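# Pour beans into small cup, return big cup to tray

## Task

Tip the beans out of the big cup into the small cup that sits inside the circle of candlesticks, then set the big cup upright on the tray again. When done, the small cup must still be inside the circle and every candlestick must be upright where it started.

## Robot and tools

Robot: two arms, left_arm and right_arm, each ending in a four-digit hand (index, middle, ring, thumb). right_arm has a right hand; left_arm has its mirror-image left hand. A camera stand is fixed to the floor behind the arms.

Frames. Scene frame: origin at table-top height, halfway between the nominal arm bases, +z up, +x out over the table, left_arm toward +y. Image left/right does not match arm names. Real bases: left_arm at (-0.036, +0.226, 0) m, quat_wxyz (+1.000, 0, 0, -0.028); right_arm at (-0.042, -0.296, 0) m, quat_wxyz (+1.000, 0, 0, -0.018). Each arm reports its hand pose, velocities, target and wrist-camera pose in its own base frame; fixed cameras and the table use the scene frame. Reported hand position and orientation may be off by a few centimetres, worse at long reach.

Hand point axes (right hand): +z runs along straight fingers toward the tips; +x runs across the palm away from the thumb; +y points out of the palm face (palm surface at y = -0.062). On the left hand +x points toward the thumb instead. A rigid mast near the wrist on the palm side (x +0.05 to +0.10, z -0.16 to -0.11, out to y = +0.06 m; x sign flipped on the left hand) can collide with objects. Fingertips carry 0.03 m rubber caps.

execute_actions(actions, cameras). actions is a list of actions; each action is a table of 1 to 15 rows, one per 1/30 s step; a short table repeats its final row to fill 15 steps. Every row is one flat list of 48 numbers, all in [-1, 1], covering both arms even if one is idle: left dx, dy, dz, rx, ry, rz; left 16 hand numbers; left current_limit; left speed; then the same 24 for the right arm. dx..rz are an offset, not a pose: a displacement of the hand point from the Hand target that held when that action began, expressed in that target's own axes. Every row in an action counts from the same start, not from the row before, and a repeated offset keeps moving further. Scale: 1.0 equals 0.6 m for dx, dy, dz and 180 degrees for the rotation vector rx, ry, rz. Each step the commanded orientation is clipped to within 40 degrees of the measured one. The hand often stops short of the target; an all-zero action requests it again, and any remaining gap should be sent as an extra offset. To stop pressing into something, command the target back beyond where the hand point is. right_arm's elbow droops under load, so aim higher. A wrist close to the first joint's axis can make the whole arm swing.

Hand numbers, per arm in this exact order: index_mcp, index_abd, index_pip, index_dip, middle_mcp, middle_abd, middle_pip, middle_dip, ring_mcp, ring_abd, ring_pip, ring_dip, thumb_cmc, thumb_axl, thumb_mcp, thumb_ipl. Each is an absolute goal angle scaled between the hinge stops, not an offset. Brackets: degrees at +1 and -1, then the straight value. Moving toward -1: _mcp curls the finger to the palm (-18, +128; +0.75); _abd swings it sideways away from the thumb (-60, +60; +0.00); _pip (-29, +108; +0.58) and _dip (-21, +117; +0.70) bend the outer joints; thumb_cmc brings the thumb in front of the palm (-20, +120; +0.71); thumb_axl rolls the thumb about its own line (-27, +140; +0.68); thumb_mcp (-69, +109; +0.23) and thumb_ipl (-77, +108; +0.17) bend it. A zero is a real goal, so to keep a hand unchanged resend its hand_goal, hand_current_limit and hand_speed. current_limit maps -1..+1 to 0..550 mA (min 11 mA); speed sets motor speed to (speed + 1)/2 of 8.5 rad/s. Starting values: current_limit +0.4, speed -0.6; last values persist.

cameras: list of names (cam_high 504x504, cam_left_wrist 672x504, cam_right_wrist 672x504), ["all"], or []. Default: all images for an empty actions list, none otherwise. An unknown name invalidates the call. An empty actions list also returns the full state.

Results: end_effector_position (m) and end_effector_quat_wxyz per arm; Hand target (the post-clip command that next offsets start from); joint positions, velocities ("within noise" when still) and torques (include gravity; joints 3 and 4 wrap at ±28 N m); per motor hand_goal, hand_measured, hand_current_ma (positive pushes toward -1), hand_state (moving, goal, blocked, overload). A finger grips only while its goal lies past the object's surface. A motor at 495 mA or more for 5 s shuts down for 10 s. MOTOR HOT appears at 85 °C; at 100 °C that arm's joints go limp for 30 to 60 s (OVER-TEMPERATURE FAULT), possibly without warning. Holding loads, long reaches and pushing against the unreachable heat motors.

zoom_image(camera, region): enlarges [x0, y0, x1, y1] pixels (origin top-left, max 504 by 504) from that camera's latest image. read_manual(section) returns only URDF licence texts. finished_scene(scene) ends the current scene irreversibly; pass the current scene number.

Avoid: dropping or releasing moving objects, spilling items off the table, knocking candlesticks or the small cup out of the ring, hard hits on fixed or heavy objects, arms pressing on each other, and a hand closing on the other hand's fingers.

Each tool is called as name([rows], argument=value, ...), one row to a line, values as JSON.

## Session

execute_actions(actions=[])

Scene clock: 0.00 s.
left_arm: end_effector_position=(+0.7309, -0.0760, +0.2885) hand_goal=(+0.754, +0.000, +0.576, +0.696, +0.754, +0.000, +0.576, +0.696, +0.754, +0.000, +0.576, +0.696, +0.714, +0.678, +0.226, +0.168) hand_measured=(+0.754, +0.000, +0.576, +0.696, +0.754, +0.000, +0.576, +0.696, +0.754, +0.000, +0.576, +0.696, +0.714, +0.678, +0.226, +0.168) hand_current_ma=(+0, +0, +0, +0, +0, +0, +0, +0, +0, +0, +0, +0, +0, +0, +0, +0) hand_state=(goal, goal, goal, goal, goal, goal, goal, goal, goal, goal, goal, goal, goal, goal, goal, goal) hand_current_limit=0.40 hand_speed=-0.60 end_effector_quat_wxyz=(-0.029, +0.473, +0.817, +0.330) | right_arm: end_effector_position=(+0.7710, +0.0446, +0.1603) hand_goal=(+0.754, +0.000, +0.576, +0.696, +0.754, +0.000, +0.576, +0.696, +0.754, +0.000, +0.576, +0.696, +0.714, +0.678, +0.226, +0.168) hand_measured=(+0.754, +0.000, +0.576, +0.696, +0.754, +0.000, +0.576, +0.696, +0.754, +0.000, +0.576, +0.696, +0.714, +0.678, +0.226, +0.168) hand_current_ma=(+0, +0, +0, +0, +0, +0, +0, +0, +0, +0, +0, +0, +0, +0, +0, +0) hand_state=(goal, goal, goal, goal, goal, goal, goal, goal, goal, goal, goal, goal, goal, goal, goal, goal) hand_current_limit=0.40 hand_speed=-0.60 end_effector_quat_wxyz=(+0.267, +0.373, +0.688, +0.562)
Joint positions: left_arm=[-0.335 2.132 2.213 -1.571 -0.672 -0.828] | right_arm=[-0.073 2.111 1.286 0.531 -0.682 -0.137]
Joint velocities: within noise
Joint torques (N m): no reading
Heat: left arm: hottest elbow 30 °C; right arm: hottest elbow 29 °C.
Hand target: left_arm +0.7353, -0.0776, +0.2872; -0.026, +0.472, +0.817, +0.330 | right_arm +0.7767, +0.0442, +0.1723; +0.277, +0.365, +0.685, +0.566

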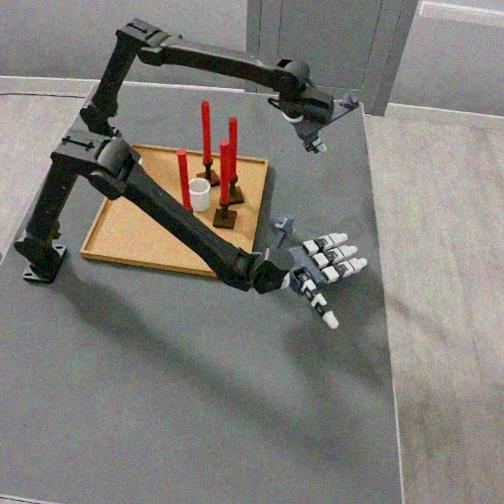

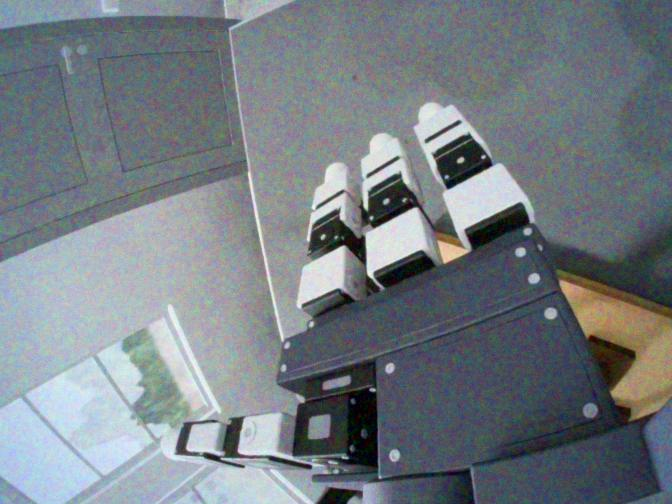

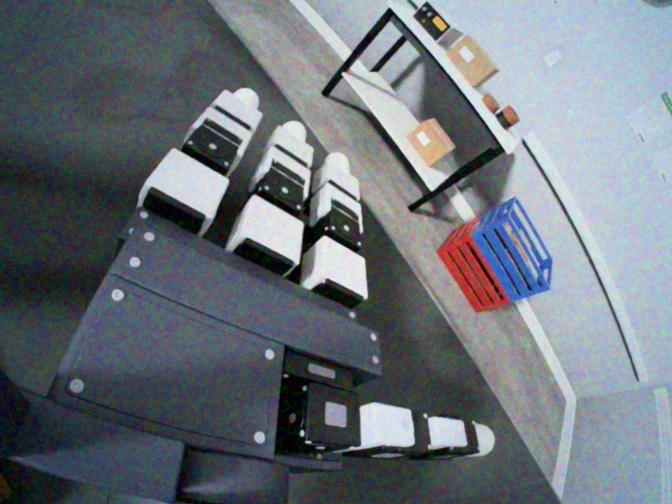

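zoom_image(camera="cam_high", region=[80, 100, 290, 300])

Scaled by 2.400 from the camera's 504x504 image, which has a finer 720x720 frame.

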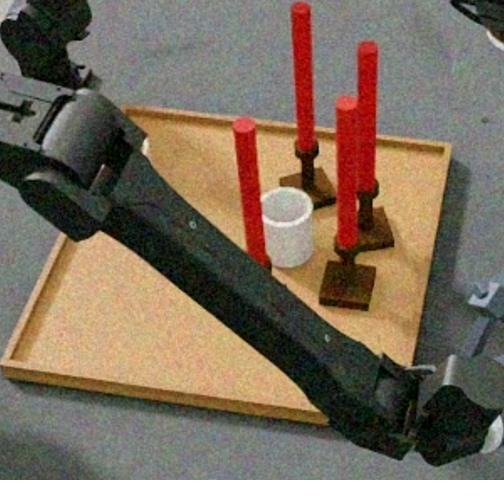

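execute_actions([
  [[0.094,0.036,0.042,-0.005,0.004,-0.017,0.754,0,0.576,0.696,0.754,0,0.576,0.696,0.754,0,0.576,0.696,0.714,0.678,0.226,0.168,0.4,-0.6,0.0175,0.058,-0.056,0,0,0,0.754,0,0.576,0.696,0.754,0,0.576,0.696,0.754,0,0.576,0.696,0.714,0.678,0.226,0.168,0.3,-0.5],[0.188,0.072,0.084,-0.0103,0.0085,-0.0345,0.754,0,0.576,0.696,0.754,0,0.576,0.696,0.754,0,0.576,0.696,0.714,0.678,0.226,0.168,0.4,-0.6,0.035,0.116,-0.112,0,0,0,0.754,0,0.576,0.696,0.754,0,0.576,0.696,0.754,0,0.576,0.696,0.714,0.678,0.226,0.168,0.3,-0.5]],
  [[0.19,0.053,0.078,-0.0103,0.0085,-0.0345,0.754,0,0.576,0.696,0.754,0,0.576,0.696,0.754,0,0.576,0.696,0.714,0.678,0.226,0.168,0.4,-0.6,0.035,0.116,-0.112,0,0,0,0.754,0,0.576,0.696,0.754,0,0.576,0.696,0.754,0,0.576,0.696,0.714,0.678,0.226,0.168,0.3,-0.5]],
  [[0.189,0.031,0.078,-0.0103,0.0085,-0.0345,0.754,0,0.576,0.696,0.754,0,0.576,0.696,0.754,0,0.576,0.696,0.714,0.678,0.226,0.168,0.4,-0.6,0.035,0.116,-0.112,0,0,0,0.754,0,0.576,0.696,0.754,0,0.576,0.696,0.754,0,0.576,0.696,0.714,0.678,0.226,0.168,0.3,-0.5]],
  [[0.187,0.011,0.075,-0.0103,0.0085,-0.0345,0.754,0,0.576,0.696,0.754,0,0.576,0.696,0.754,0,0.576,0.696,0.714,0.678,0.226,0.168,0.4,-0.6,0.086,0.065,-0.162,0,0,0,0.754,0,0.576,0.696,0.754,0,0.576,0.696,0.754,0,0.576,0.696,0.714,0.678,0.226,0.168,0.3,-0.5]],
  [[0.188,0.006,0.057,-0.0103,0.0085,-0.0345,0.754,0,0.576,0.696,0.754,0,0.576,0.696,0.754,0,0.576,0.696,0.714,0.678,0.226,0.168,0.4,-0.6,0.086,0.065,-0.162,0,0,0,0.754,0,0.576,0.696,0.754,0,0.576,0.696,0.754,0,0.576,0.696,0.714,0.678,0.226,0.168,0.3,-0.5]],
], cameras=["cam_high"])

Scene clock: 21.77 s.
left_arm: end_effector_position=(+0.4646, +0.4602, +0.3332) hand_goal=(+0.754, +0.000, +0.576, +0.696, +0.754, +0.000, +0.576, +0.696, +0.754, +0.000, +0.576, +0.696, +0.714, +0.678, +0.226, +0.168) hand_measured=(+0.760, +0.000, +0.576, +0.696, +0.758, +0.000, +0.576, +0.696, +0.758, +0.000, +0.576, +0.696, +0.720, +0.678, +0.224, +0.168) hand_current_ma=(+16, +0, +2, +0, +13, +0, +2, +0, +15, +0, +2, +0, +17, -2, -5, -1) hand_state=(goal, goal, goal, goal, goal, goal, goal, goal, goal, goal, goal, goal, goal, goal, goal, goal) hand_current_limit=0.40 hand_speed=-0.60 end_effector_quat_wxyz=(+0.045, +0.207, +0.884, +0.417) | right_arm: end_effector_position=(+0.4189, -0.0182, +0.5274) hand_goal=(+0.754, +0.000, +0.576, +0.696, +0.754, +0.000, +0.576, +0.696, +0.754, +0.000, +0.576, +0.696, +0.714, +0.678, +0.226, +0.168) hand_measured=(+0.764, +0.000, +0.576, +0.696, +0.764, +0.000, +0.576, +0.696, +0.764, +0.000, +0.576, +0.696, +0.724, +0.678, +0.226, +0.168) hand_current_ma=(+6, +0, +0, +0, +6, +0, +0, +0, +6, +0, +0, +0, +5, +0, +0, +0) hand_state=(goal, goal, goal, goal, goal, goal, goal, goal, goal, goal, goal, goal, goal, goal, goal, goal) hand_current_limit=0.30 hand_speed=-0.50 end_effector_quat_wxyz=(+0.268, +0.369, +0.684, +0.569)
Joint positions: left_arm=[0.593 1.529 1.323 -0.611 -0.472 -0.328] | right_arm=[-0.401 0.861 0.987 -0.521 -1 -0.282]
Joint torques (N m): left_arm=[0.38 -12.51 11.48 1.83 -0.37 0.23] | right_arm=[-1.26 -3.19 13.23 1.06 -0.6 -0.17]
Heat: left arm: hottest elbow 33 °C; right arm: hottest elbow 31 °C.
Hand target: left_arm +0.4674, +0.4583, +0.3325; +0.047, +0.214, +0.881, +0.420 | right_arm +0.4198, -0.0217, +0.5395; +0.277, +0.365, +0.685, +0.566
Off the commanded pose: left_arm 0.004 m, 1 deg | right_arm 0.013 m, 1 deg.
Images, in order (width x height): cam_high 504x504.

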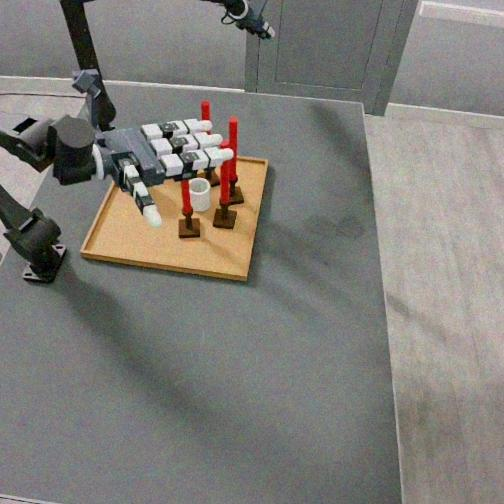

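execute_actions([
  [[0.187,-0.001,0.038,-0.0103,0.0085,-0.0345,0.754,0,0.576,0.696,0.754,0,0.576,0.696,0.754,0,0.576,0.696,0.714,0.678,0.226,0.168,0.4,-0.6,0.092,0.013,0.078,0.0074,0.0278,0.0761,0.48,0,0,0.26,0.48,0,0,0.26,1.0,0,1.0,1.0,-0.57,0.678,0.226,0.168,0.3,-0.5]],
  [[0.186,-0.001,0.015,-0.0103,0.0085,-0.0345,0.754,0,0.576,0.696,0.754,0,0.576,0.696,0.754,0,0.576,0.696,0.714,0.678,0.226,0.168,0.4,-0.6,0.103,-0.014,0.074,0.0074,0.0278,0.0761,0.48,0,0,0.26,0.48,0,0,0.26,1.0,0,1.0,1.0,-0.57,0.678,0.226,0.168,0.3,-0.5]],
  [[0,0,0,0,0,0,0.754,0,0.576,0.696,0.754,0,0.576,0.696,0.754,0,0.576,0.696,0.714,0.678,0.226,0.168,0.4,-0.6,0.102,-0.047,0.067,0.0074,0.0278,0.0761,0.48,0,0,0.26,0.48,0,0,0.26,1.0,0,1.0,1.0,-0.57,0.678,0.226,0.168,0.3,-0.5]],
  [[0,0,0,0,0,0,0.754,0,0.576,0.696,0.754,0,0.576,0.696,0.754,0,0.576,0.696,0.714,0.678,0.226,0.168,0.4,-0.6,0.09,-0.082,0.05,0.0074,0.0278,0.0761,0.48,0,0,0.26,0.48,0,0,0.26,1.0,0,1.0,1.0,-0.57,0.678,0.226,0.168,0.3,-0.5]],
], cameras=["cam_high"])

Scene clock: 30.83 s.
left_arm: end_effector_position=(+0.2645, +0.5659, +0.3233) hand_goal=(+0.754, +0.000, +0.576, +0.696, +0.754, +0.000, +0.576, +0.696, +0.754, +0.000, +0.576, +0.696, +0.714, +0.678, +0.226, +0.168) hand_measured=(+0.760, +0.000, +0.576, +0.696, +0.758, +0.000, +0.576, +0.696, +0.760, +0.000, +0.576, +0.696, +0.720, +0.678, +0.224, +0.168) hand_current_ma=(+17, +0, +2, +0, +14, +0, +2, +0, +15, +0, +2, +0, +17, -2, -5, -1) hand_state=(goal, goal, goal, goal, goal, goal, goal, goal, goal, goal, goal, goal, goal, goal, goal, goal) hand_current_limit=0.40 hand_speed=-0.60 end_effector_quat_wxyz=(+0.073, +0.097, +0.890, +0.440) | right_arm: end_effector_position=(+0.3610, +0.2669, +0.4953) hand_goal=(+0.480, +0.000, +0.000, +0.260, +0.480, +0.000, +0.000, +0.260, +1.000, +0.000, +1.000, +1.000, -0.570, +0.678, +0.226, +0.168) hand_measured=(+0.488, +0.002, +0.004, +0.262, +0.488, +0.002, +0.004, +0.262, +1.000, +0.002, +0.998, +0.998, -0.562, +0.678, +0.226, +0.168) hand_current_ma=(+4, +0, +1, +1, +4, +0, +1, +0, +0, +0, +0, -1, +4, +0, +0, +0) hand_state=(goal, goal, goal, goal, goal, goal, goal, goal, goal, goal, goal, goal, goal, goal, goal, goal) hand_current_limit=0.30 hand_speed=-0.50 end_effector_quat_wxyz=(-0.145, +0.570, +0.516, +0.623)
Joint positions: left_arm=[1.005 1.394 1.106 -0.38 -0.232 -0.236] | right_arm=[0.734 0.807 0.987 -0.368 -0.227 1.02]
Joint torques (N m): left_arm=[0.15 -10.64 12.05 2.17 -0.12 0.21] | right_arm=[0.32 -1.96 16.73 2.8 0.06 -0.04]
Heat: left arm: hottest elbow 33 °C; right arm: hottest elbow 32 °C.
Hand target: left_arm +0.2687, +0.5648, +0.3254; +0.076, +0.105, +0.886, +0.446 | right_arm +0.3619, +0.2721, +0.5394; -0.149, +0.549, +0.502, +0.651
Off the commanded pose: left_arm 0.005 m, 1 deg | right_arm 0.044 m, 4 deg.
Images, in order (width x height): cam_high 504x504.

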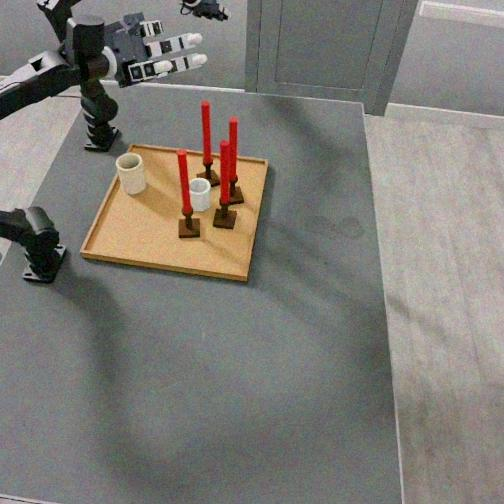

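zoom_image(camera="cam_high", region=[80, 90, 280, 290])

Scaled by 2.520 from the camera's 504x504 image, which has a finer 720x720 frame.

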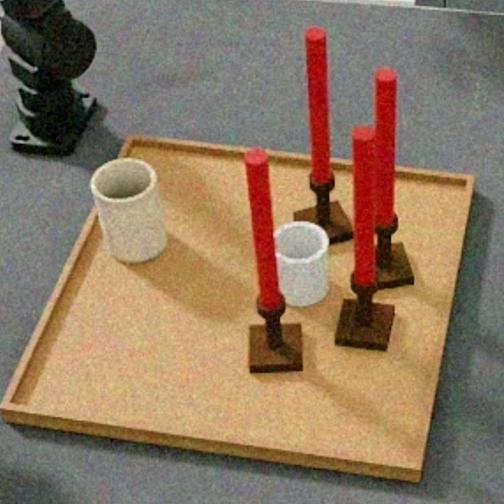

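zoom_image(camera="cam_high", region=[165, 145, 265, 245])

zoom_image(camera="cam_high", region=[80, 125, 180, 225])

Scaled by 5.040 from the camera's 504x504 image, which has a finer 720x720 frame.

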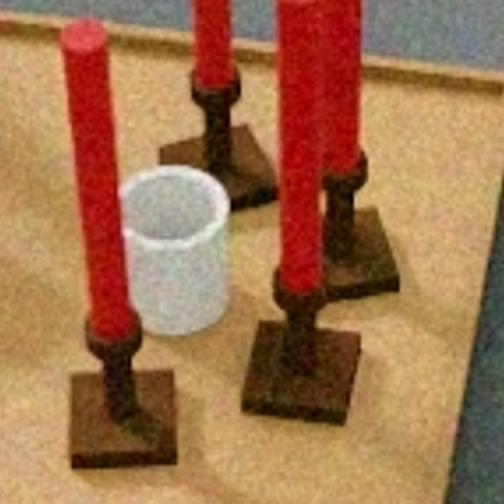

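Scaled by 5.040 from the camera's 504x504 image, which has a finer 720x720 frame.

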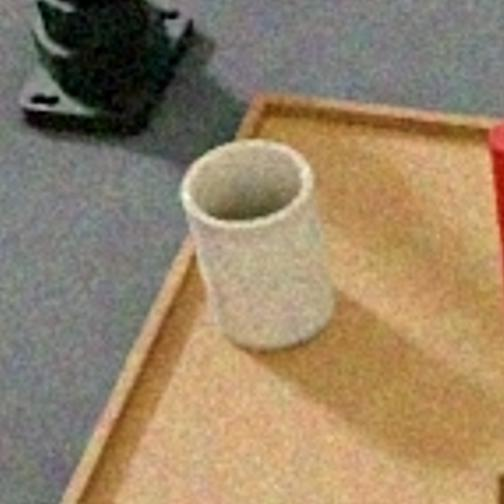

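execute_actions([
  [[0,0,0,0,0,0,0.754,0,0.576,0.696,0.754,0,0.576,0.696,0.754,0,0.576,0.696,0.714,0.678,0.226,0.168,0.4,-0.6,0.0173,-0.081,-0.0236,-0.0506,-0.0016,0.0563,0.48,0,0,0.26,0.48,0,0,0.26,1.0,0,1.0,1.0,-0.57,0.678,0.226,0.168,0.3,-0.5]],
  [[0,0,0,0,0,0,0.754,0,0.576,0.696,0.754,0,0.576,0.696,0.754,0,0.576,0.696,0.714,0.678,0.226,0.168,0.4,-0.6,0.003,-0.078,-0.0363,-0.0506,-0.0016,0.0563,0.48,0,0,0.26,0.48,0,0,0.26,1.0,0,1.0,1.0,-0.57,0.678,0.226,0.168,0.3,-0.5]],
  [[0,0,0,0,0,0,0.754,0,0.576,0.696,0.754,0,0.576,0.696,0.754,0,0.576,0.696,0.714,0.678,0.226,0.168,0.4,-0.6,-0.0104,-0.0706,-0.0482,-0.0506,-0.0016,0.0563,0.48,0,0,0.26,0.48,0,0,0.26,1.0,0,1.0,1.0,-0.57,0.678,0.226,0.168,0.3,-0.5]],
], cameras=["cam_high"])

Scene clock: 65.00 s.
left_arm: end_effector_position=(+0.2645, +0.5659, +0.3233) hand_goal=(+0.754, +0.000, +0.576, +0.696, +0.754, +0.000, +0.576, +0.696, +0.754, +0.000, +0.576, +0.696, +0.714, +0.678, +0.226, +0.168) hand_measured=(+0.760, +0.000, +0.576, +0.696, +0.758, +0.000, +0.576, +0.696, +0.760, +0.000, +0.576, +0.696, +0.720, +0.678, +0.224, +0.168) hand_current_ma=(+17, +0, +2, +0, +14, +0, +2, +0, +15, +0, +2, +0, +17, -2, -5, -1) hand_state=(goal, goal, goal, goal, goal, goal, goal, goal, goal, goal, goal, goal, goal, goal, goal, goal) hand_current_limit=0.40 hand_speed=-0.60 end_effector_quat_wxyz=(+0.073, +0.097, +0.890, +0.440) | right_arm: end_effector_position=(+0.2186, +0.3117, +0.4676) hand_goal=(+0.480, +0.000, +0.000, +0.260, +0.480, +0.000, +0.000, +0.260, +1.000, +0.000, +1.000, +1.000, -0.570, +0.678, +0.226, +0.168) hand_measured=(+0.482, +0.002, +0.002, +0.262, +0.482, +0.002, +0.002, +0.262, +1.000, +0.002, +0.998, +0.998, -0.562, +0.678, +0.226, +0.168) hand_current_ma=(+0, +0, +0, +1, +0, +0, +1, +0, +0, +0, +0, -1, +4, +0, +0, +0) hand_state=(goal, goal, goal, goal, goal, goal, goal, goal, goal, goal, goal, goal, goal, goal, goal, goal) hand_current_limit=0.30 hand_speed=-0.50 end_effector_quat_wxyz=(-0.147, +0.692, +0.207, +0.676)
Joint positions: left_arm=[1.005 1.394 1.106 -0.38 -0.232 -0.236] | right_arm=[1.488 0.929 0.987 -0.135 0.981 1.558]
Joint torques (N m): left_arm=[0.26 -10.58 12.04 2.15 -0.13 0.22] | right_arm=[-0.26 -3.78 15.94 1.95 0.19 -0.07]
Heat: left arm: hottest elbow 34 °C; right arm: hottest elbow 37 °C.
Hand target: left_arm +0.2687, +0.5648, +0.3254; +0.076, +0.105, +0.886, +0.446 | right_arm +0.2183, +0.3145, +0.4993; -0.177, +0.685, +0.177, +0.685
Off the commanded pose: left_arm 0.005 m, 1 deg | right_arm 0.032 m, 5 deg.
Images, in order (width x height): cam_high 504x504.

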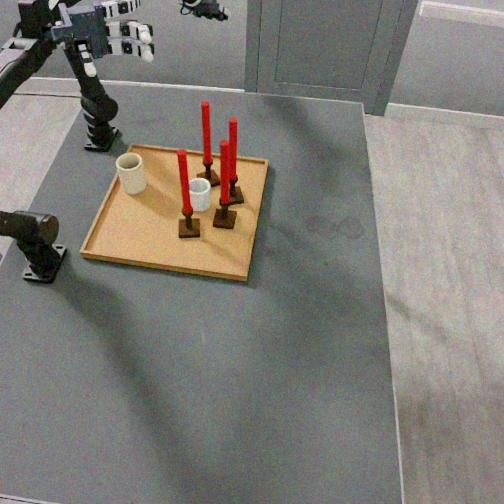

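execute_actions([
  [[0,0,0,0,0,0,0.754,0,0.576,0.696,0.754,0,0.576,0.696,0.754,0,0.576,0.696,0.714,0.678,0.226,0.168,0.4,-0.6,-0.0917,0,0,0,0,0,0.48,0,0,0.26,0.48,0,0,0.26,1.0,0,1.0,1.0,-0.57,0.678,0.226,0.168,0.3,-0.5]],
  [[0,0,0,0,0,0,0.754,0,0.576,0.696,0.754,0,0.576,0.696,0.754,0,0.576,0.696,0.714,0.678,0.226,0.168,0.4,-0.6,-0.0917,0,0,0,0,0,0.48,0,0,0.26,0.48,0,0,0.26,1.0,0,1.0,1.0,-0.57,0.678,0.226,0.168,0.3,-0.5]],
  [[0,0,0,0,0,0,0.754,0,0.576,0.696,0.754,0,0.576,0.696,0.754,0,0.576,0.696,0.714,0.678,0.226,0.168,0.4,-0.6,-0.0917,0,0,0,0,0,0.48,0,0,0.26,0.48,0,0,0.26,1.0,0,1.0,1.0,-0.57,0.678,0.226,0.168,0.3,-0.5]],
  [[0,0,0,0,0,0,0.754,0,0.576,0.696,0.754,0,0.576,0.696,0.754,0,0.576,0.696,0.714,0.678,0.226,0.168,0.4,-0.6,-0.0917,0,0,0,0,0,0.48,0,0,0.26,0.48,0,0,0.26,1.0,0,1.0,1.0,-0.57,0.678,0.226,0.168,0.3,-0.5]],
], cameras=["cam_high","cam_right_wrist"])

Scene clock: 70.13 s.
left_arm: end_effector_position=(+0.2645, +0.5659, +0.3233) hand_goal=(+0.754, +0.000, +0.576, +0.696, +0.754, +0.000, +0.576, +0.696, +0.754, +0.000, +0.576, +0.696, +0.714, +0.678, +0.226, +0.168) hand_measured=(+0.760, +0.000, +0.576, +0.696, +0.758, +0.000, +0.576, +0.696, +0.760, +0.000, +0.576, +0.696, +0.720, +0.678, +0.224, +0.168) hand_current_ma=(+17, +0, +2, +0, +14, +0, +2, +0, +15, +0, +2, +0, +17, -2, -5, -1) hand_state=(goal, goal, goal, goal, goal, goal, goal, goal, goal, goal, goal, goal, goal, goal, goal, goal) hand_current_limit=0.40 hand_speed=-0.60 end_effector_quat_wxyz=(+0.073, +0.097, +0.890, +0.440) | right_arm: end_effector_position=(+0.2185, +0.3139, +0.2833) hand_goal=(+0.480, +0.000, +0.000, +0.260, +0.480, +0.000, +0.000, +0.260, +1.000, +0.000, +1.000, +1.000, -0.570, +0.678, +0.226, +0.168) hand_measured=(+0.480, +0.002, +0.002, +0.262, +0.482, +0.002, +0.002, +0.262, +1.000, +0.002, +0.998, +0.998, -0.562, +0.678, +0.226, +0.168) hand_current_ma=(+0, +0, +0, +1, +0, +0, +1, +0, +0, +0, +0, -1, +4, +0, +0, +0) hand_state=(goal, goal, goal, goal, goal, goal, goal, goal, goal, goal, goal, goal, goal, goal, goal, goal) hand_current_limit=0.30 hand_speed=-0.50 end_effector_quat_wxyz=(-0.180, +0.686, +0.174, +0.683)
Joint positions: left_arm=[1.005 1.394 1.106 -0.38 -0.232 -0.236] | right_arm=[1.488 1.066 0.553 0.508 0.982 1.583]
Joint torques (N m): left_arm=[0.21 -10.64 12.01 2.14 -0.15 0.22] | right_arm=[-0.38 -3.96 9.02 2.11 0.09 -0.28]
Heat: left arm: hottest elbow 34 °C; right arm: hottest elbow 37 °C.
Hand target: left_arm +0.2687, +0.5648, +0.3254; +0.076, +0.105, +0.886, +0.446 | right_arm +0.2184, +0.3143, +0.2791; -0.176, +0.685, +0.177, +0.685
Off the commanded pose: left_arm 0.005 m, 1 deg | right_arm 0.004 m, 1 deg.
Images, in order (width x height): cam_high 504x504, cam_right_wrist 672x504.

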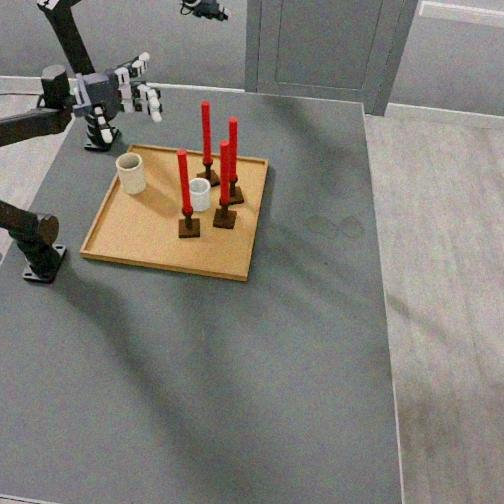

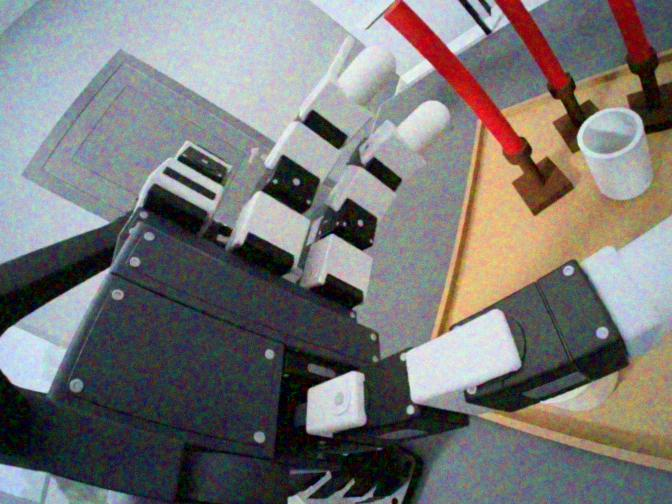

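execute_actions([
  [[0,0,0,0,0,0,0.754,0,0.576,0.696,0.754,0,0.576,0.696,0.754,0,0.576,0.696,0.714,0.678,0.226,0.168,0.4,-0.6,-0.0917,0,-0.008,0,0,0,0.48,0,0,0.26,0.48,0,0,0.26,1.0,0,1.0,1.0,-0.57,0.678,0.226,0.168,0.3,-0.5]],
  [[0,0,0,0,0,0,0.754,0,0.576,0.696,0.754,0,0.576,0.696,0.754,0,0.576,0.696,0.714,0.678,0.226,0.168,0.4,-0.6,-0.06,0,0,0,0,0,0.48,0,0,0.26,0.48,0,0,0.26,1.0,0,1.0,1.0,-0.57,0.678,0.226,0.168,0.3,-0.5]],
], cameras=["cam_high","cam_right_wrist"])

zoom_image(camera="cam_high", region=[80, 100, 220, 240])

Scene clock: 93.20 s.
left_arm: end_effector_position=(+0.2645, +0.5659, +0.3233) hand_goal=(+0.754, +0.000, +0.576, +0.696, +0.754, +0.000, +0.576, +0.696, +0.754, +0.000, +0.576, +0.696, +0.714, +0.678, +0.226, +0.168) hand_measured=(+0.760, +0.000, +0.576, +0.696, +0.758, +0.000, +0.576, +0.696, +0.760, +0.000, +0.576, +0.696, +0.720, +0.678, +0.224, +0.168) hand_current_ma=(+17, +0, +2, +0, +14, +0, +2, +0, +15, +0, +2, +0, +17, -2, -5, -1) hand_state=(goal, goal, goal, goal, goal, goal, goal, goal, goal, goal, goal, goal, goal, goal, goal, goal) hand_current_limit=0.40 hand_speed=-0.60 end_effector_quat_wxyz=(+0.073, +0.097, +0.890, +0.440) | right_arm: end_effector_position=(+0.2169, +0.3115, +0.1930) hand_goal=(+0.480, +0.000, +0.000, +0.260, +0.480, +0.000, +0.000, +0.260, +1.000, +0.000, +1.000, +1.000, -0.570, +0.678, +0.226, +0.168) hand_measured=(+0.480, +0.002, +0.002, +0.262, +0.482, +0.002, +0.002, +0.262, +1.000, +0.002, +0.998, +0.998, -0.562, +0.678, +0.226, +0.168) hand_current_ma=(+0, +0, +0, +1, +0, +0, +1, +0, +0, +0, +0, -1, +4, +0, +0, +0) hand_state=(goal, goal, goal, goal, goal, goal, goal, goal, goal, goal, goal, goal, goal, goal, goal, goal) hand_current_limit=0.30 hand_speed=-0.50 end_effector_quat_wxyz=(-0.179, +0.686, +0.170, +0.684)
Joint positions: left_arm=[1.005 1.394 1.106 -0.38 -0.232 -0.236] | right_arm=[1.494 1.309 0.418 0.892 0.994 1.583]
Joint torques (N m): left_arm=[0.21 -10.52 12.1 2.13 -0.14 0.22] | right_arm=[0.15 -4.89 6.89 2.06 0.1 -0.27]
Heat: left arm: hottest elbow 35 °C; right arm: hottest elbow 37 °C.
Hand target: left_arm +0.2687, +0.5648, +0.3254; +0.076, +0.105, +0.886, +0.446 | right_arm +0.2142, +0.3119, +0.1881; -0.177, +0.685, +0.177, +0.685
Off the commanded pose: left_arm 0.005 m, 1 deg | right_arm 0.005 m, 1 deg.
Images, in order (width x height): cam_high 504x504, cam_right_wrist 672x504.

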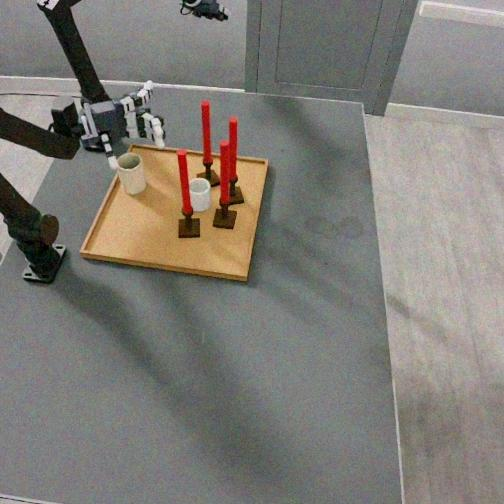

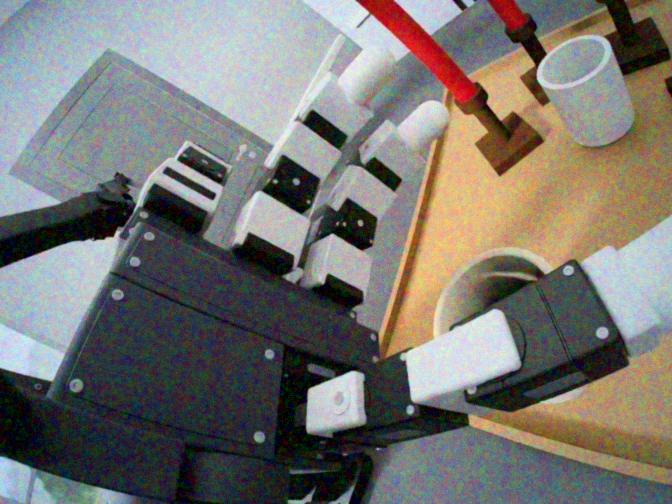

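Scaled by 3.600 from the camera's 504x504 image, which has a finer 720x720 frame.

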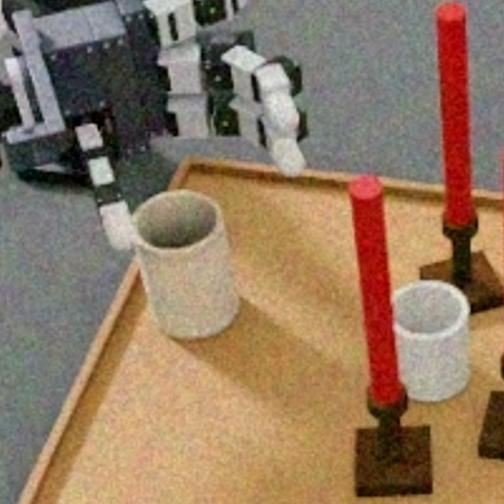

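zoom_image(camera="cam_right_wrist", region=[420, 0, 672, 252])

zoom_image(camera="cam_right_wrist", region=[380, 200, 672, 504])

Scaled by 2.000 from the camera's 672x504 image, which has a finer 960x720 frame.

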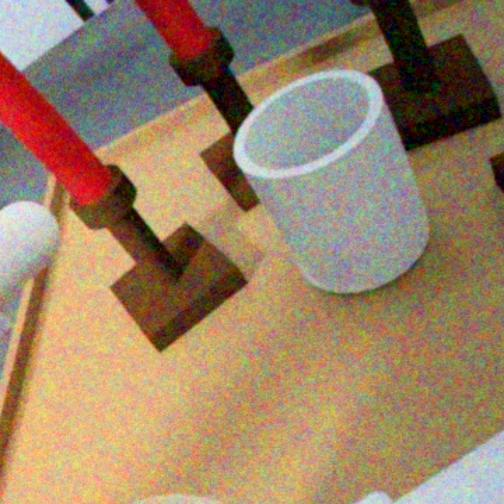

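Scaled by 1.658 from the camera's 672x504 image, which has a finer 960x720 frame.

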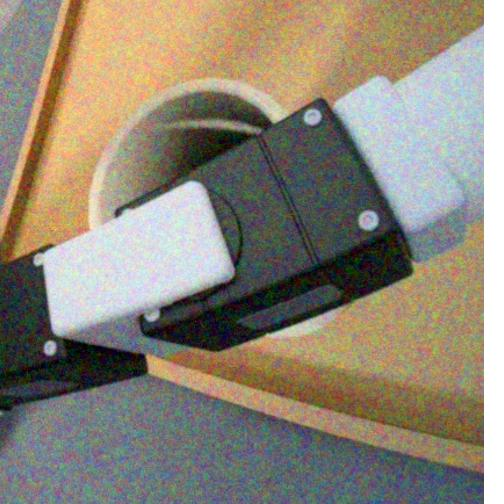

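execute_actions([
  [[0,0,0,0,0,0,0.754,0,0.576,0.696,0.754,0,0.576,0.696,0.754,0,0.576,0.696,0.714,0.678,0.226,0.168,0.4,-0.6,-0.05,0,-0.002,0,0,0,0.48,0,0,0.26,0.48,0,0,0.26,1.0,0,1.0,1.0,-0.57,0.678,0.35,0.168,0.3,-0.5]],
  [[0,0,0,0,0,0,0.754,0,0.576,0.696,0.754,0,0.576,0.696,0.754,0,0.576,0.696,0.714,0.678,0.226,0.168,0.4,-0.6,-0.05,0,-0.002,0,0,0,0.48,0,0,0.26,0.48,0,0,0.26,1.0,0,1.0,1.0,-0.57,0.678,0.35,0.168,0.3,-0.5]],
], cameras=["cam_high","cam_right_wrist"])

zoom_image(camera="cam_high", region=[60, 90, 200, 230])

Scene clock: 109.87 s.
left_arm: end_effector_position=(+0.2645, +0.5659, +0.3233) hand_goal=(+0.754, +0.000, +0.576, +0.696, +0.754, +0.000, +0.576, +0.696, +0.754, +0.000, +0.576, +0.696, +0.714, +0.678, +0.226, +0.168) hand_measured=(+0.760, +0.000, +0.576, +0.696, +0.758, +0.000, +0.576, +0.696, +0.760, +0.000, +0.576, +0.696, +0.720, +0.678, +0.224, +0.168) hand_current_ma=(+17, +0, +2, +0, +14, +0, +2, +0, +15, +0, +2, +0, +17, -2, -5, -1) hand_state=(goal, goal, goal, goal, goal, goal, goal, goal, goal, goal, goal, goal, goal, goal, goal, goal) hand_current_limit=0.40 hand_speed=-0.60 end_effector_quat_wxyz=(+0.073, +0.097, +0.890, +0.440) | right_arm: end_effector_position=(+0.2150, +0.3112, +0.1323) hand_goal=(+0.480, +0.000, +0.000, +0.260, +0.480, +0.000, +0.000, +0.260, +1.000, +0.000, +1.000, +1.000, -0.570, +0.678, +0.350, +0.168) hand_measured=(+0.480, +0.002, +0.002, +0.262, +0.482, +0.002, +0.002, +0.262, +1.000, +0.002, +0.998, +0.998, -0.562, +0.678, +0.348, +0.168) hand_current_ma=(+0, +0, +0, +1, +0, +0, +1, +0, +0, +0, +0, -1, +4, +0, -1, +0) hand_state=(goal, goal, goal, goal, goal, goal, goal, goal, goal, goal, goal, goal, goal, goal, goal, goal) hand_current_limit=0.30 hand_speed=-0.50 end_effector_quat_wxyz=(-0.179, +0.686, +0.170, +0.684)
Joint positions: left_arm=[1.005 1.394 1.106 -0.38 -0.232 -0.236] | right_arm=[1.5 1.559 0.375 1.185 1.001 1.583]
Joint torques (N m): left_arm=[0.09 -10.7 12.05 2.09 -0.14 0.22] | right_arm=[0.32 -5.71 4.71 1.99 0.11 -0.29]
Heat: left arm: hottest elbow 35 °C; right arm: hottest elbow 36 °C.
Hand target: left_arm +0.2687, +0.5648, +0.3254; +0.076, +0.105, +0.886, +0.446 | right_arm +0.2121, +0.3108, +0.1282; -0.176, +0.685, +0.177, +0.685
Off the commanded pose: left_arm 0.005 m, 1 deg | right_arm 0.005 m, 1 deg.
Images, in order (width x height): cam_high 504x504, cam_right_wrist 672x504.

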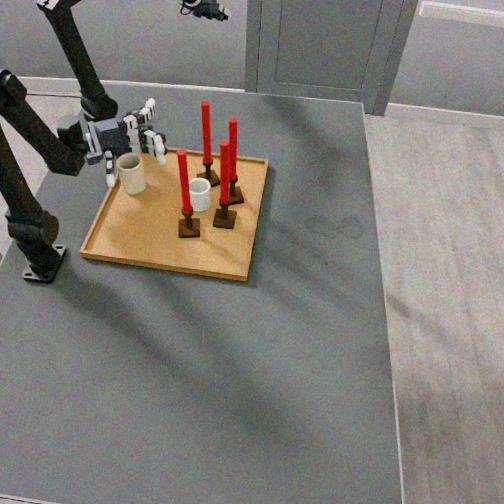

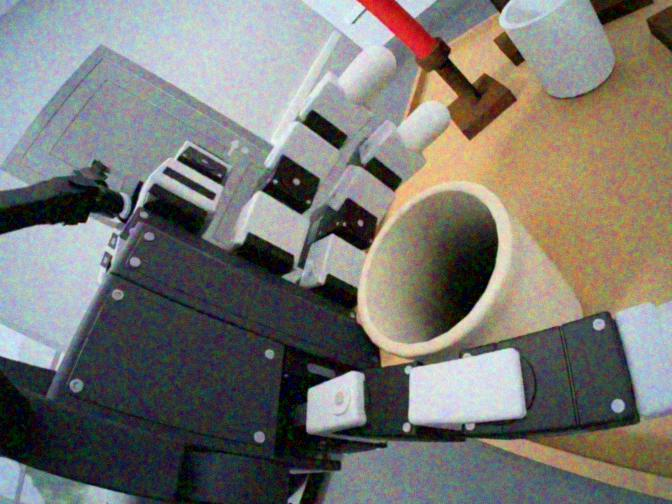

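Scaled by 3.600 from the camera's 504x504 image, which has a finer 720x720 frame.

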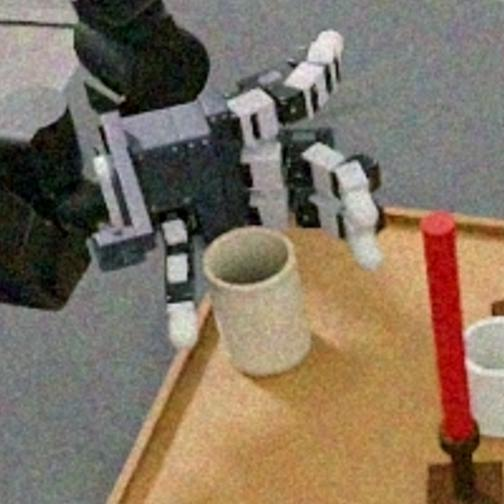

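execute_actions([
  [[0,0,0,0,0,0,0.754,0,0.576,0.696,0.754,0,0.576,0.696,0.754,0,0.576,0.696,0.714,0.678,0.226,0.168,0.4,-0.6,-0.055,0,0,0,0,0,0.48,0,0,0.26,0.48,0,0,0.26,1.0,0,1.0,1.0,-0.57,0.678,0.35,0.168,0.3,-0.5]],
  [[0,0,0,0,0,0,0.754,0,0.576,0.696,0.754,0,0.576,0.696,0.754,0,0.576,0.696,0.714,0.678,0.226,0.168,0.4,-0.6,-0.033,0,0,0,0,0,0.48,0,0,0.26,0.48,0,0,0.26,1.0,0,1.0,1.0,-0.57,0.678,0.35,0.168,0.3,-0.5]],
], cameras=["cam_high","cam_right_wrist"])

zoom_image(camera="cam_high", region=[60, 90, 200, 230])

Scene clock: 112.87 s.
left_arm: end_effector_position=(+0.2645, +0.5659, +0.3233) hand_goal=(+0.754, +0.000, +0.576, +0.696, +0.754, +0.000, +0.576, +0.696, +0.754, +0.000, +0.576, +0.696, +0.714, +0.678, +0.226, +0.168) hand_measured=(+0.760, +0.000, +0.576, +0.696, +0.758, +0.000, +0.576, +0.696, +0.760, +0.000, +0.576, +0.696, +0.720, +0.678, +0.224, +0.168) hand_current_ma=(+17, +0, +2, +0, +14, +0, +2, +0, +15, +0, +2, +0, +17, -2, -5, -1) hand_state=(goal, goal, goal, goal, goal, goal, goal, goal, goal, goal, goal, goal, goal, goal, goal, goal) hand_current_limit=0.40 hand_speed=-0.60 end_effector_quat_wxyz=(+0.073, +0.097, +0.890, +0.440) | right_arm: end_effector_position=(+0.2147, +0.3098, +0.0782) hand_goal=(+0.480, +0.000, +0.000, +0.260, +0.480, +0.000, +0.000, +0.260, +1.000, +0.000, +1.000, +1.000, -0.570, +0.678, +0.350, +0.168) hand_measured=(+0.480, +0.002, +0.002, +0.262, +0.482, +0.002, +0.002, +0.262, +1.000, +0.002, +0.998, +0.998, -0.562, +0.678, +0.348, +0.168) hand_current_ma=(+0, +0, +0, +1, +0, +0, +1, +0, +0, +0, +0, -1, +4, +0, -1, +0) hand_state=(goal, goal, goal, goal, goal, goal, goal, goal, goal, goal, goal, goal, goal, goal, goal, goal) hand_current_limit=0.30 hand_speed=-0.50 end_effector_quat_wxyz=(-0.177, +0.687, +0.172, +0.684)
Joint positions: left_arm=[1.005 1.394 1.106 -0.38 -0.232 -0.236] | right_arm=[1.5 1.816 0.372 1.441 1.001 1.582]
Joint torques (N m): left_arm=[0.26 -10.64 12.07 2.15 -0.14 0.21] | right_arm=[0.21 -7.3 2.97 2 0.1 -0.31]
Heat: left arm: hottest elbow 35 °C; right arm: hottest elbow 36 °C.
Hand target: left_arm +0.2687, +0.5648, +0.3254; +0.076, +0.105, +0.886, +0.446 | right_arm +0.2120, +0.3107, +0.0754; -0.177, +0.685, +0.177, +0.685
Off the commanded pose: left_arm 0.005 m, 1 deg | right_arm 0.004 m, 1 deg.
Images, in order (width x height): cam_high 504x504, cam_right_wrist 672x504.

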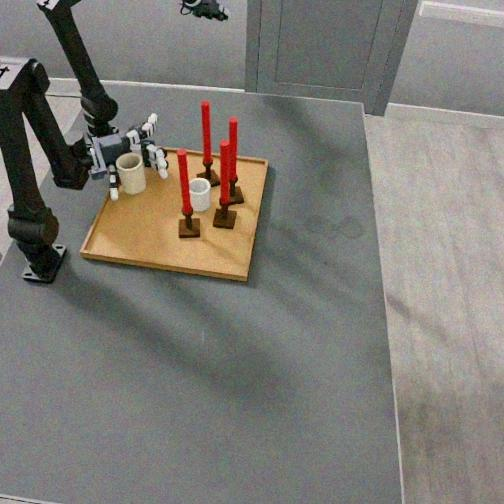

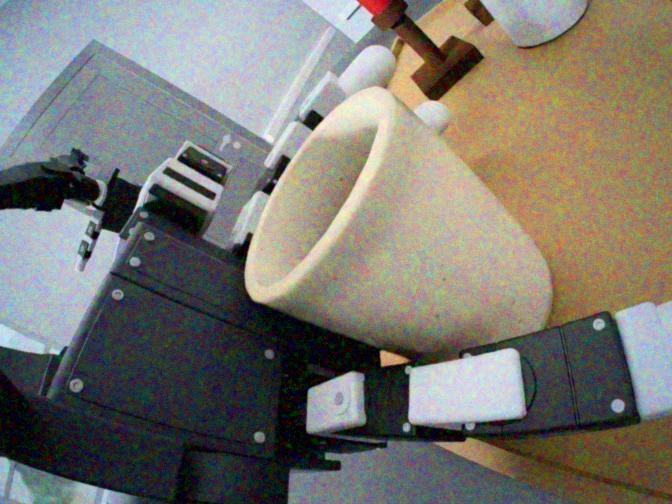

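Scaled by 3.600 from the camera's 504x504 image, which has a finer 720x720 frame.

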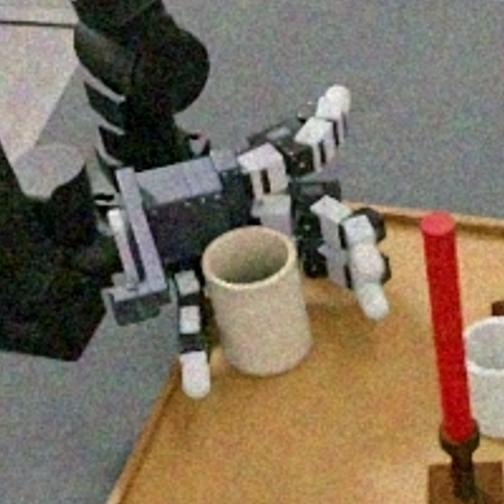

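execute_actions([
  [[0,0,0,0,0,0,0.754,0,0.576,0.696,0.754,0,0.576,0.696,0.754,0,0.576,0.696,0.714,0.678,0.226,0.168,0.4,-0.6,-0.016,0,0,0,0,0,0.48,0,0,0.26,0.48,0,0,0.26,1.0,0,1.0,1.0,-0.57,0.678,0.35,0.168,0.3,-0.5]],
  [[0,0,0,0,0,0,0.754,0,0.576,0.696,0.754,0,0.576,0.696,0.754,0,0.576,0.696,0.714,0.678,0.226,0.168,0.4,-0.6,0,0.016,0.007,0,0,0,0.45,0,-0.02,0.25,0.45,0,-0.02,0.25,1.0,0,1.0,1.0,-0.57,0.678,0.226,0.0,0.3,-0.7]],
], cameras=["cam_high","cam_right_wrist"])

zoom_image(camera="cam_high", region=[60, 90, 200, 230])

Scene clock: 115.50 s.
left_arm: end_effector_position=(+0.2645, +0.5659, +0.3233) hand_goal=(+0.754, +0.000, +0.576, +0.696, +0.754, +0.000, +0.576, +0.696, +0.754, +0.000, +0.576, +0.696, +0.714, +0.678, +0.226, +0.168) hand_measured=(+0.760, +0.000, +0.576, +0.696, +0.758, +0.000, +0.576, +0.696, +0.760, +0.000, +0.576, +0.696, +0.720, +0.678, +0.224, +0.168) hand_current_ma=(+17, +0, +2, +0, +14, +0, +2, +0, +15, +0, +2, +0, +17, -2, -5, -1) hand_state=(goal, goal, goal, goal, goal, goal, goal, goal, goal, goal, goal, goal, goal, goal, goal, goal) hand_current_limit=0.40 hand_speed=-0.60 end_effector_quat_wxyz=(+0.073, +0.097, +0.890, +0.440) | right_arm: end_effector_position=(+0.2178, +0.3105, +0.0690) hand_goal=(+0.450, +0.000, -0.020, +0.250, +0.450, +0.000, -0.020, +0.250, +1.000, +0.000, +1.000, +1.000, -0.570, +0.678, +0.226, +0.000) hand_measured=(+0.452, +0.002, -0.018, +0.252, +0.452, +0.002, -0.016, +0.252, +1.000, +0.002, +0.998, +0.998, -0.562, +0.678, +0.228, +0.002) hand_current_ma=(+1, +0, +1, +1, +1, +0, +1, +0, +0, +0, +0, -1, +4, +0, +0, +1) hand_state=(goal, goal, goal, goal, goal, goal, goal, goal, goal, goal, goal, goal, goal, goal, goal, goal) hand_current_limit=0.30 hand_speed=-0.70 end_effector_quat_wxyz=(-0.184, +0.684, +0.174, +0.684)
Joint positions: left_arm=[1.005 1.394 1.106 -0.38 -0.232 -0.236] | right_arm=[1.489 1.865 0.372 1.498 0.977 1.581]
Joint torques (N m): left_arm=[0.03 -10.58 12.04 2.14 -0.13 0.22] | right_arm=[-1.14 -7.71 1.72 2.03 -0.13 -0.29]
Heat: left arm: hottest elbow 35 °C; right arm: hottest elbow 36 °C.
Hand target: left_arm +0.2687, +0.5648, +0.3254; +0.076, +0.105, +0.886, +0.446 | right_arm +0.2204, +0.3042, +0.0657; -0.176, +0.685, +0.177, +0.685
Off the commanded pose: left_arm 0.005 m, 1 deg | right_arm 0.008 m, 1 deg.
Images, in order (width x height): cam_high 504x504, cam_right_wrist 672x504.

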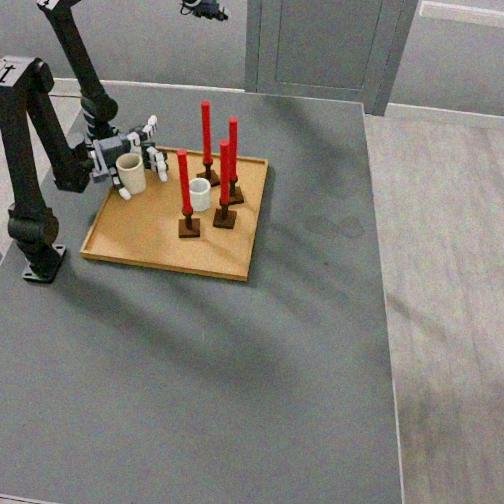

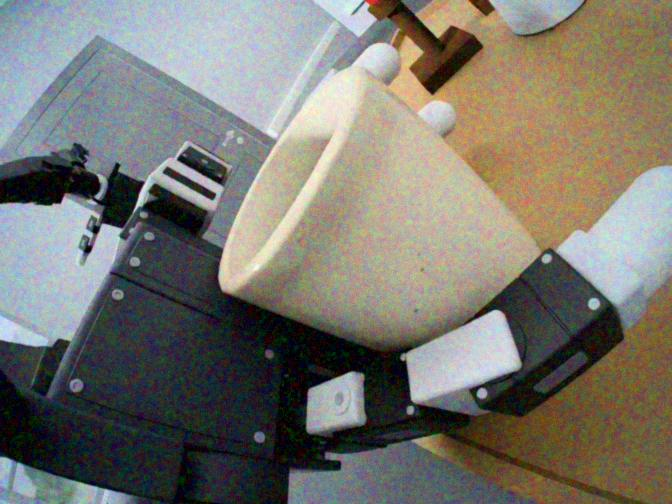

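Scaled by 3.600 from the camera's 504x504 image, which has a finer 720x720 frame.

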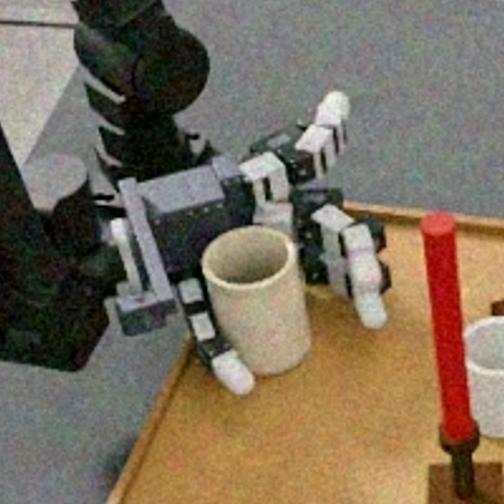

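execute_actions([
  [[0,0,0,0,0,0,0.754,0,0.576,0.696,0.754,0,0.576,0.696,0.754,0,0.576,0.696,0.714,0.678,0.226,0.168,0.4,-0.6,0,0.006,0,0,0,0,0.45,0,-0.02,0.25,0.45,0,-0.02,0.25,1.0,0,1.0,1.0,-0.57,0.678,0.226,0.0,0.3,-0.7]],
], cameras=["cam_high"])

zoom_image(camera="cam_high", region=[90, 120, 190, 220])

Scene clock: 117.90 s.
left_arm: end_effector_position=(+0.2645, +0.5659, +0.3233) hand_goal=(+0.754, +0.000, +0.576, +0.696, +0.754, +0.000, +0.576, +0.696, +0.754, +0.000, +0.576, +0.696, +0.714, +0.678, +0.226, +0.168) hand_measured=(+0.760, +0.000, +0.576, +0.696, +0.758, +0.000, +0.576, +0.696, +0.760, +0.000, +0.576, +0.696, +0.720, +0.678, +0.224, +0.168) hand_current_ma=(+17, +0, +2, +0, +14, +0, +2, +0, +15, +0, +2, +0, +17, -2, -5, -1) hand_state=(goal, goal, goal, goal, goal, goal, goal, goal, goal, goal, goal, goal, goal, goal, goal, goal) hand_current_limit=0.40 hand_speed=-0.60 end_effector_quat_wxyz=(+0.073, +0.097, +0.890, +0.440) | right_arm: end_effector_position=(+0.2196, +0.3070, +0.0686) hand_goal=(+0.450, +0.000, -0.020, +0.250, +0.450, +0.000, -0.020, +0.250, +1.000, +0.000, +1.000, +1.000, -0.570, +0.678, +0.226, +0.000) hand_measured=(+0.452, +0.002, -0.018, +0.252, +0.452, +0.002, -0.016, +0.252, +1.000, +0.002, +0.998, +0.998, -0.562, +0.678, +0.228, +0.002) hand_current_ma=(+0, +0, +1, +1, +0, +0, +1, +0, +0, +0, +0, -1, +4, +0, +0, +1) hand_state=(goal, goal, goal, goal, goal, goal, goal, goal, goal, goal, goal, goal, goal, goal, goal, goal) hand_current_limit=0.30 hand_speed=-0.70 end_effector_quat_wxyz=(-0.183, +0.685, +0.175, +0.683)
Joint positions: left_arm=[1.005 1.394 1.106 -0.38 -0.232 -0.236] | right_arm=[1.482 1.865 0.363 1.505 0.97 1.581]
Joint torques (N m): left_arm=[0.21 -10.52 12.08 2.13 -0.14 0.21] | right_arm=[-1.03 -7.65 1.84 2.03 -0.13 -0.29]
Heat: left arm: hottest elbow 35 °C; right arm: hottest elbow 35 °C.
Hand target: left_arm +0.2687, +0.5648, +0.3254; +0.076, +0.105, +0.886, +0.446 | right_arm +0.2221, +0.3012, +0.0657; -0.176, +0.685, +0.177, +0.685
Off the commanded pose: left_arm 0.005 m, 1 deg | right_arm 0.007 m, 1 deg.
Images, in order (width x height): cam_high 504x504.

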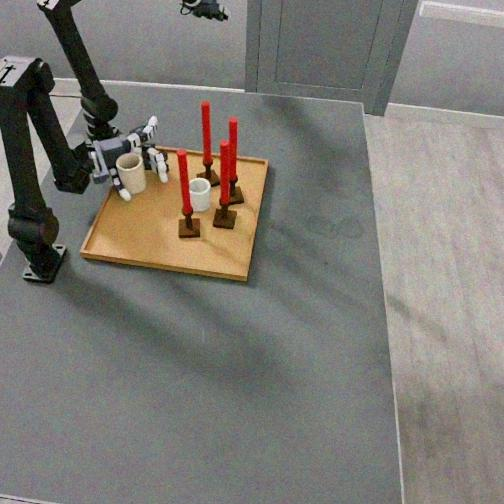

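Scaled by 5.040 from the camera's 504x504 image, which has a finer 720x720 frame.

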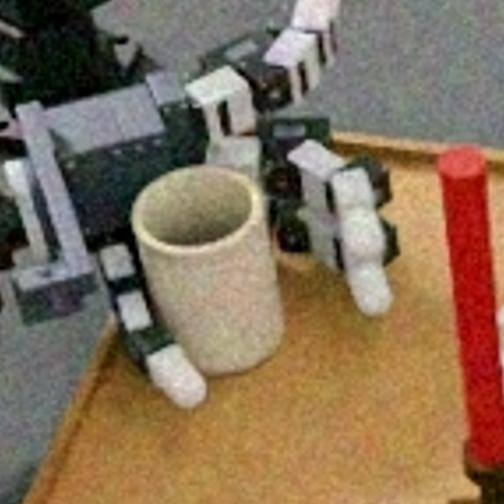

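execute_actions([
  [[0,0,0,0,0,0,0.754,0,0.576,0.696,0.754,0,0.576,0.696,0.754,0,0.576,0.696,0.714,0.678,0.226,0.168,0.4,-0.6,0,0.003,0,0,0,0,0.22,0,-0.12,0.1,0.22,0,-0.12,0.1,1.0,0,1.0,1.0,-0.57,0.678,0.15,-0.3,0.3,-0.75]],
  [[0,0,0,0,0,0,0.754,0,0.576,0.696,0.754,0,0.576,0.696,0.754,0,0.576,0.696,0.714,0.678,0.226,0.168,0.4,-0.6,0,0,0,0,0,0,0.0,0,-0.42,-0.25,0.0,0,-0.42,-0.25,1.0,0,1.0,1.0,-0.57,0.678,0.03,-0.7,0.3,-0.75]],
], cameras=["cam_high","cam_right_wrist"])

zoom_image(camera="cam_high", region=[90, 120, 190, 220])

Scene clock: 120.60 s.
left_arm: end_effector_position=(+0.2645, +0.5659, +0.3233) hand_goal=(+0.754, +0.000, +0.576, +0.696, +0.754, +0.000, +0.576, +0.696, +0.754, +0.000, +0.576, +0.696, +0.714, +0.678, +0.226, +0.168) hand_measured=(+0.760, +0.000, +0.576, +0.696, +0.758, +0.000, +0.576, +0.696, +0.760, +0.000, +0.576, +0.696, +0.720, +0.678, +0.224, +0.168) hand_current_ma=(+17, +0, +2, +0, +14, +0, +2, +0, +15, +0, +2, +0, +17, -2, -5, -1) hand_state=(goal, goal, goal, goal, goal, goal, goal, goal, goal, goal, goal, goal, goal, goal, goal, goal) hand_current_limit=0.40 hand_speed=-0.60 end_effector_quat_wxyz=(+0.073, +0.097, +0.890, +0.440) | right_arm: end_effector_position=(+0.2201, +0.3052, +0.0688) hand_goal=(+0.000, +0.000, -0.420, -0.250, +0.000, +0.000, -0.420, -0.250, +1.000, +0.000, +1.000, +1.000, -0.570, +0.678, +0.030, -0.700) hand_measured=(+0.142, +0.002, -0.204, -0.008, +0.140, +0.002, -0.202, -0.010, +1.000, +0.002, +0.998, +0.998, -0.562, +0.680, +0.110, -0.388) hand_current_ma=(+358, +0, +358, +358, +358, +0, +358, +358, +0, +0, +0, -1, +4, +0, +238, +357) hand_state=(blocked, goal, blocked, blocked, blocked, goal, blocked, blocked, goal, goal, goal, goal, goal, goal, blocked, blocked) hand_current_limit=0.30 hand_speed=-0.75 end_effector_quat_wxyz=(-0.181, +0.684, +0.178, +0.684)
Joint positions: left_arm=[1.005 1.394 1.106 -0.38 -0.232 -0.236] | right_arm=[1.48 1.865 0.358 1.508 0.967 1.575]
Joint torques (N m): left_arm=[0.09 -10.58 12.08 2.15 -0.14 0.21] | right_arm=[-1.26 -7.59 1.7 2.02 -0.12 -0.27]
Heat: left arm: hottest elbow 35 °C; right arm: hottest elbow 35 °C.
Hand target: left_arm +0.2687, +0.5648, +0.3254; +0.076, +0.105, +0.886, +0.446 | right_arm +0.2230, +0.2995, +0.0658; -0.176, +0.685, +0.177, +0.685
Off the commanded pose: left_arm 0.005 m, 1 deg | right_arm 0.007 m, 1 deg.
Images, in order (width x height): cam_high 504x504, cam_right_wrist 672x504.

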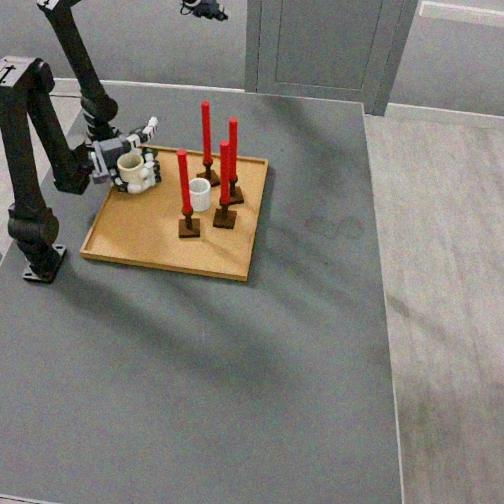

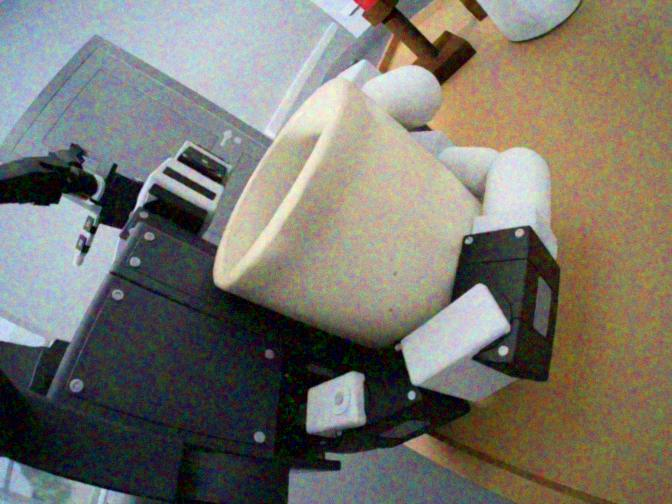

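Scaled by 5.040 from the camera's 504x504 image, which has a finer 720x720 frame.

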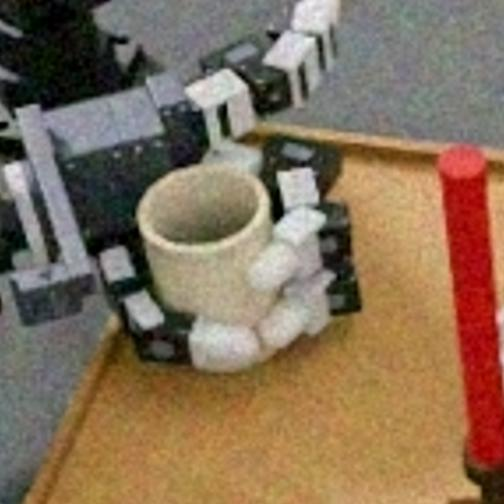

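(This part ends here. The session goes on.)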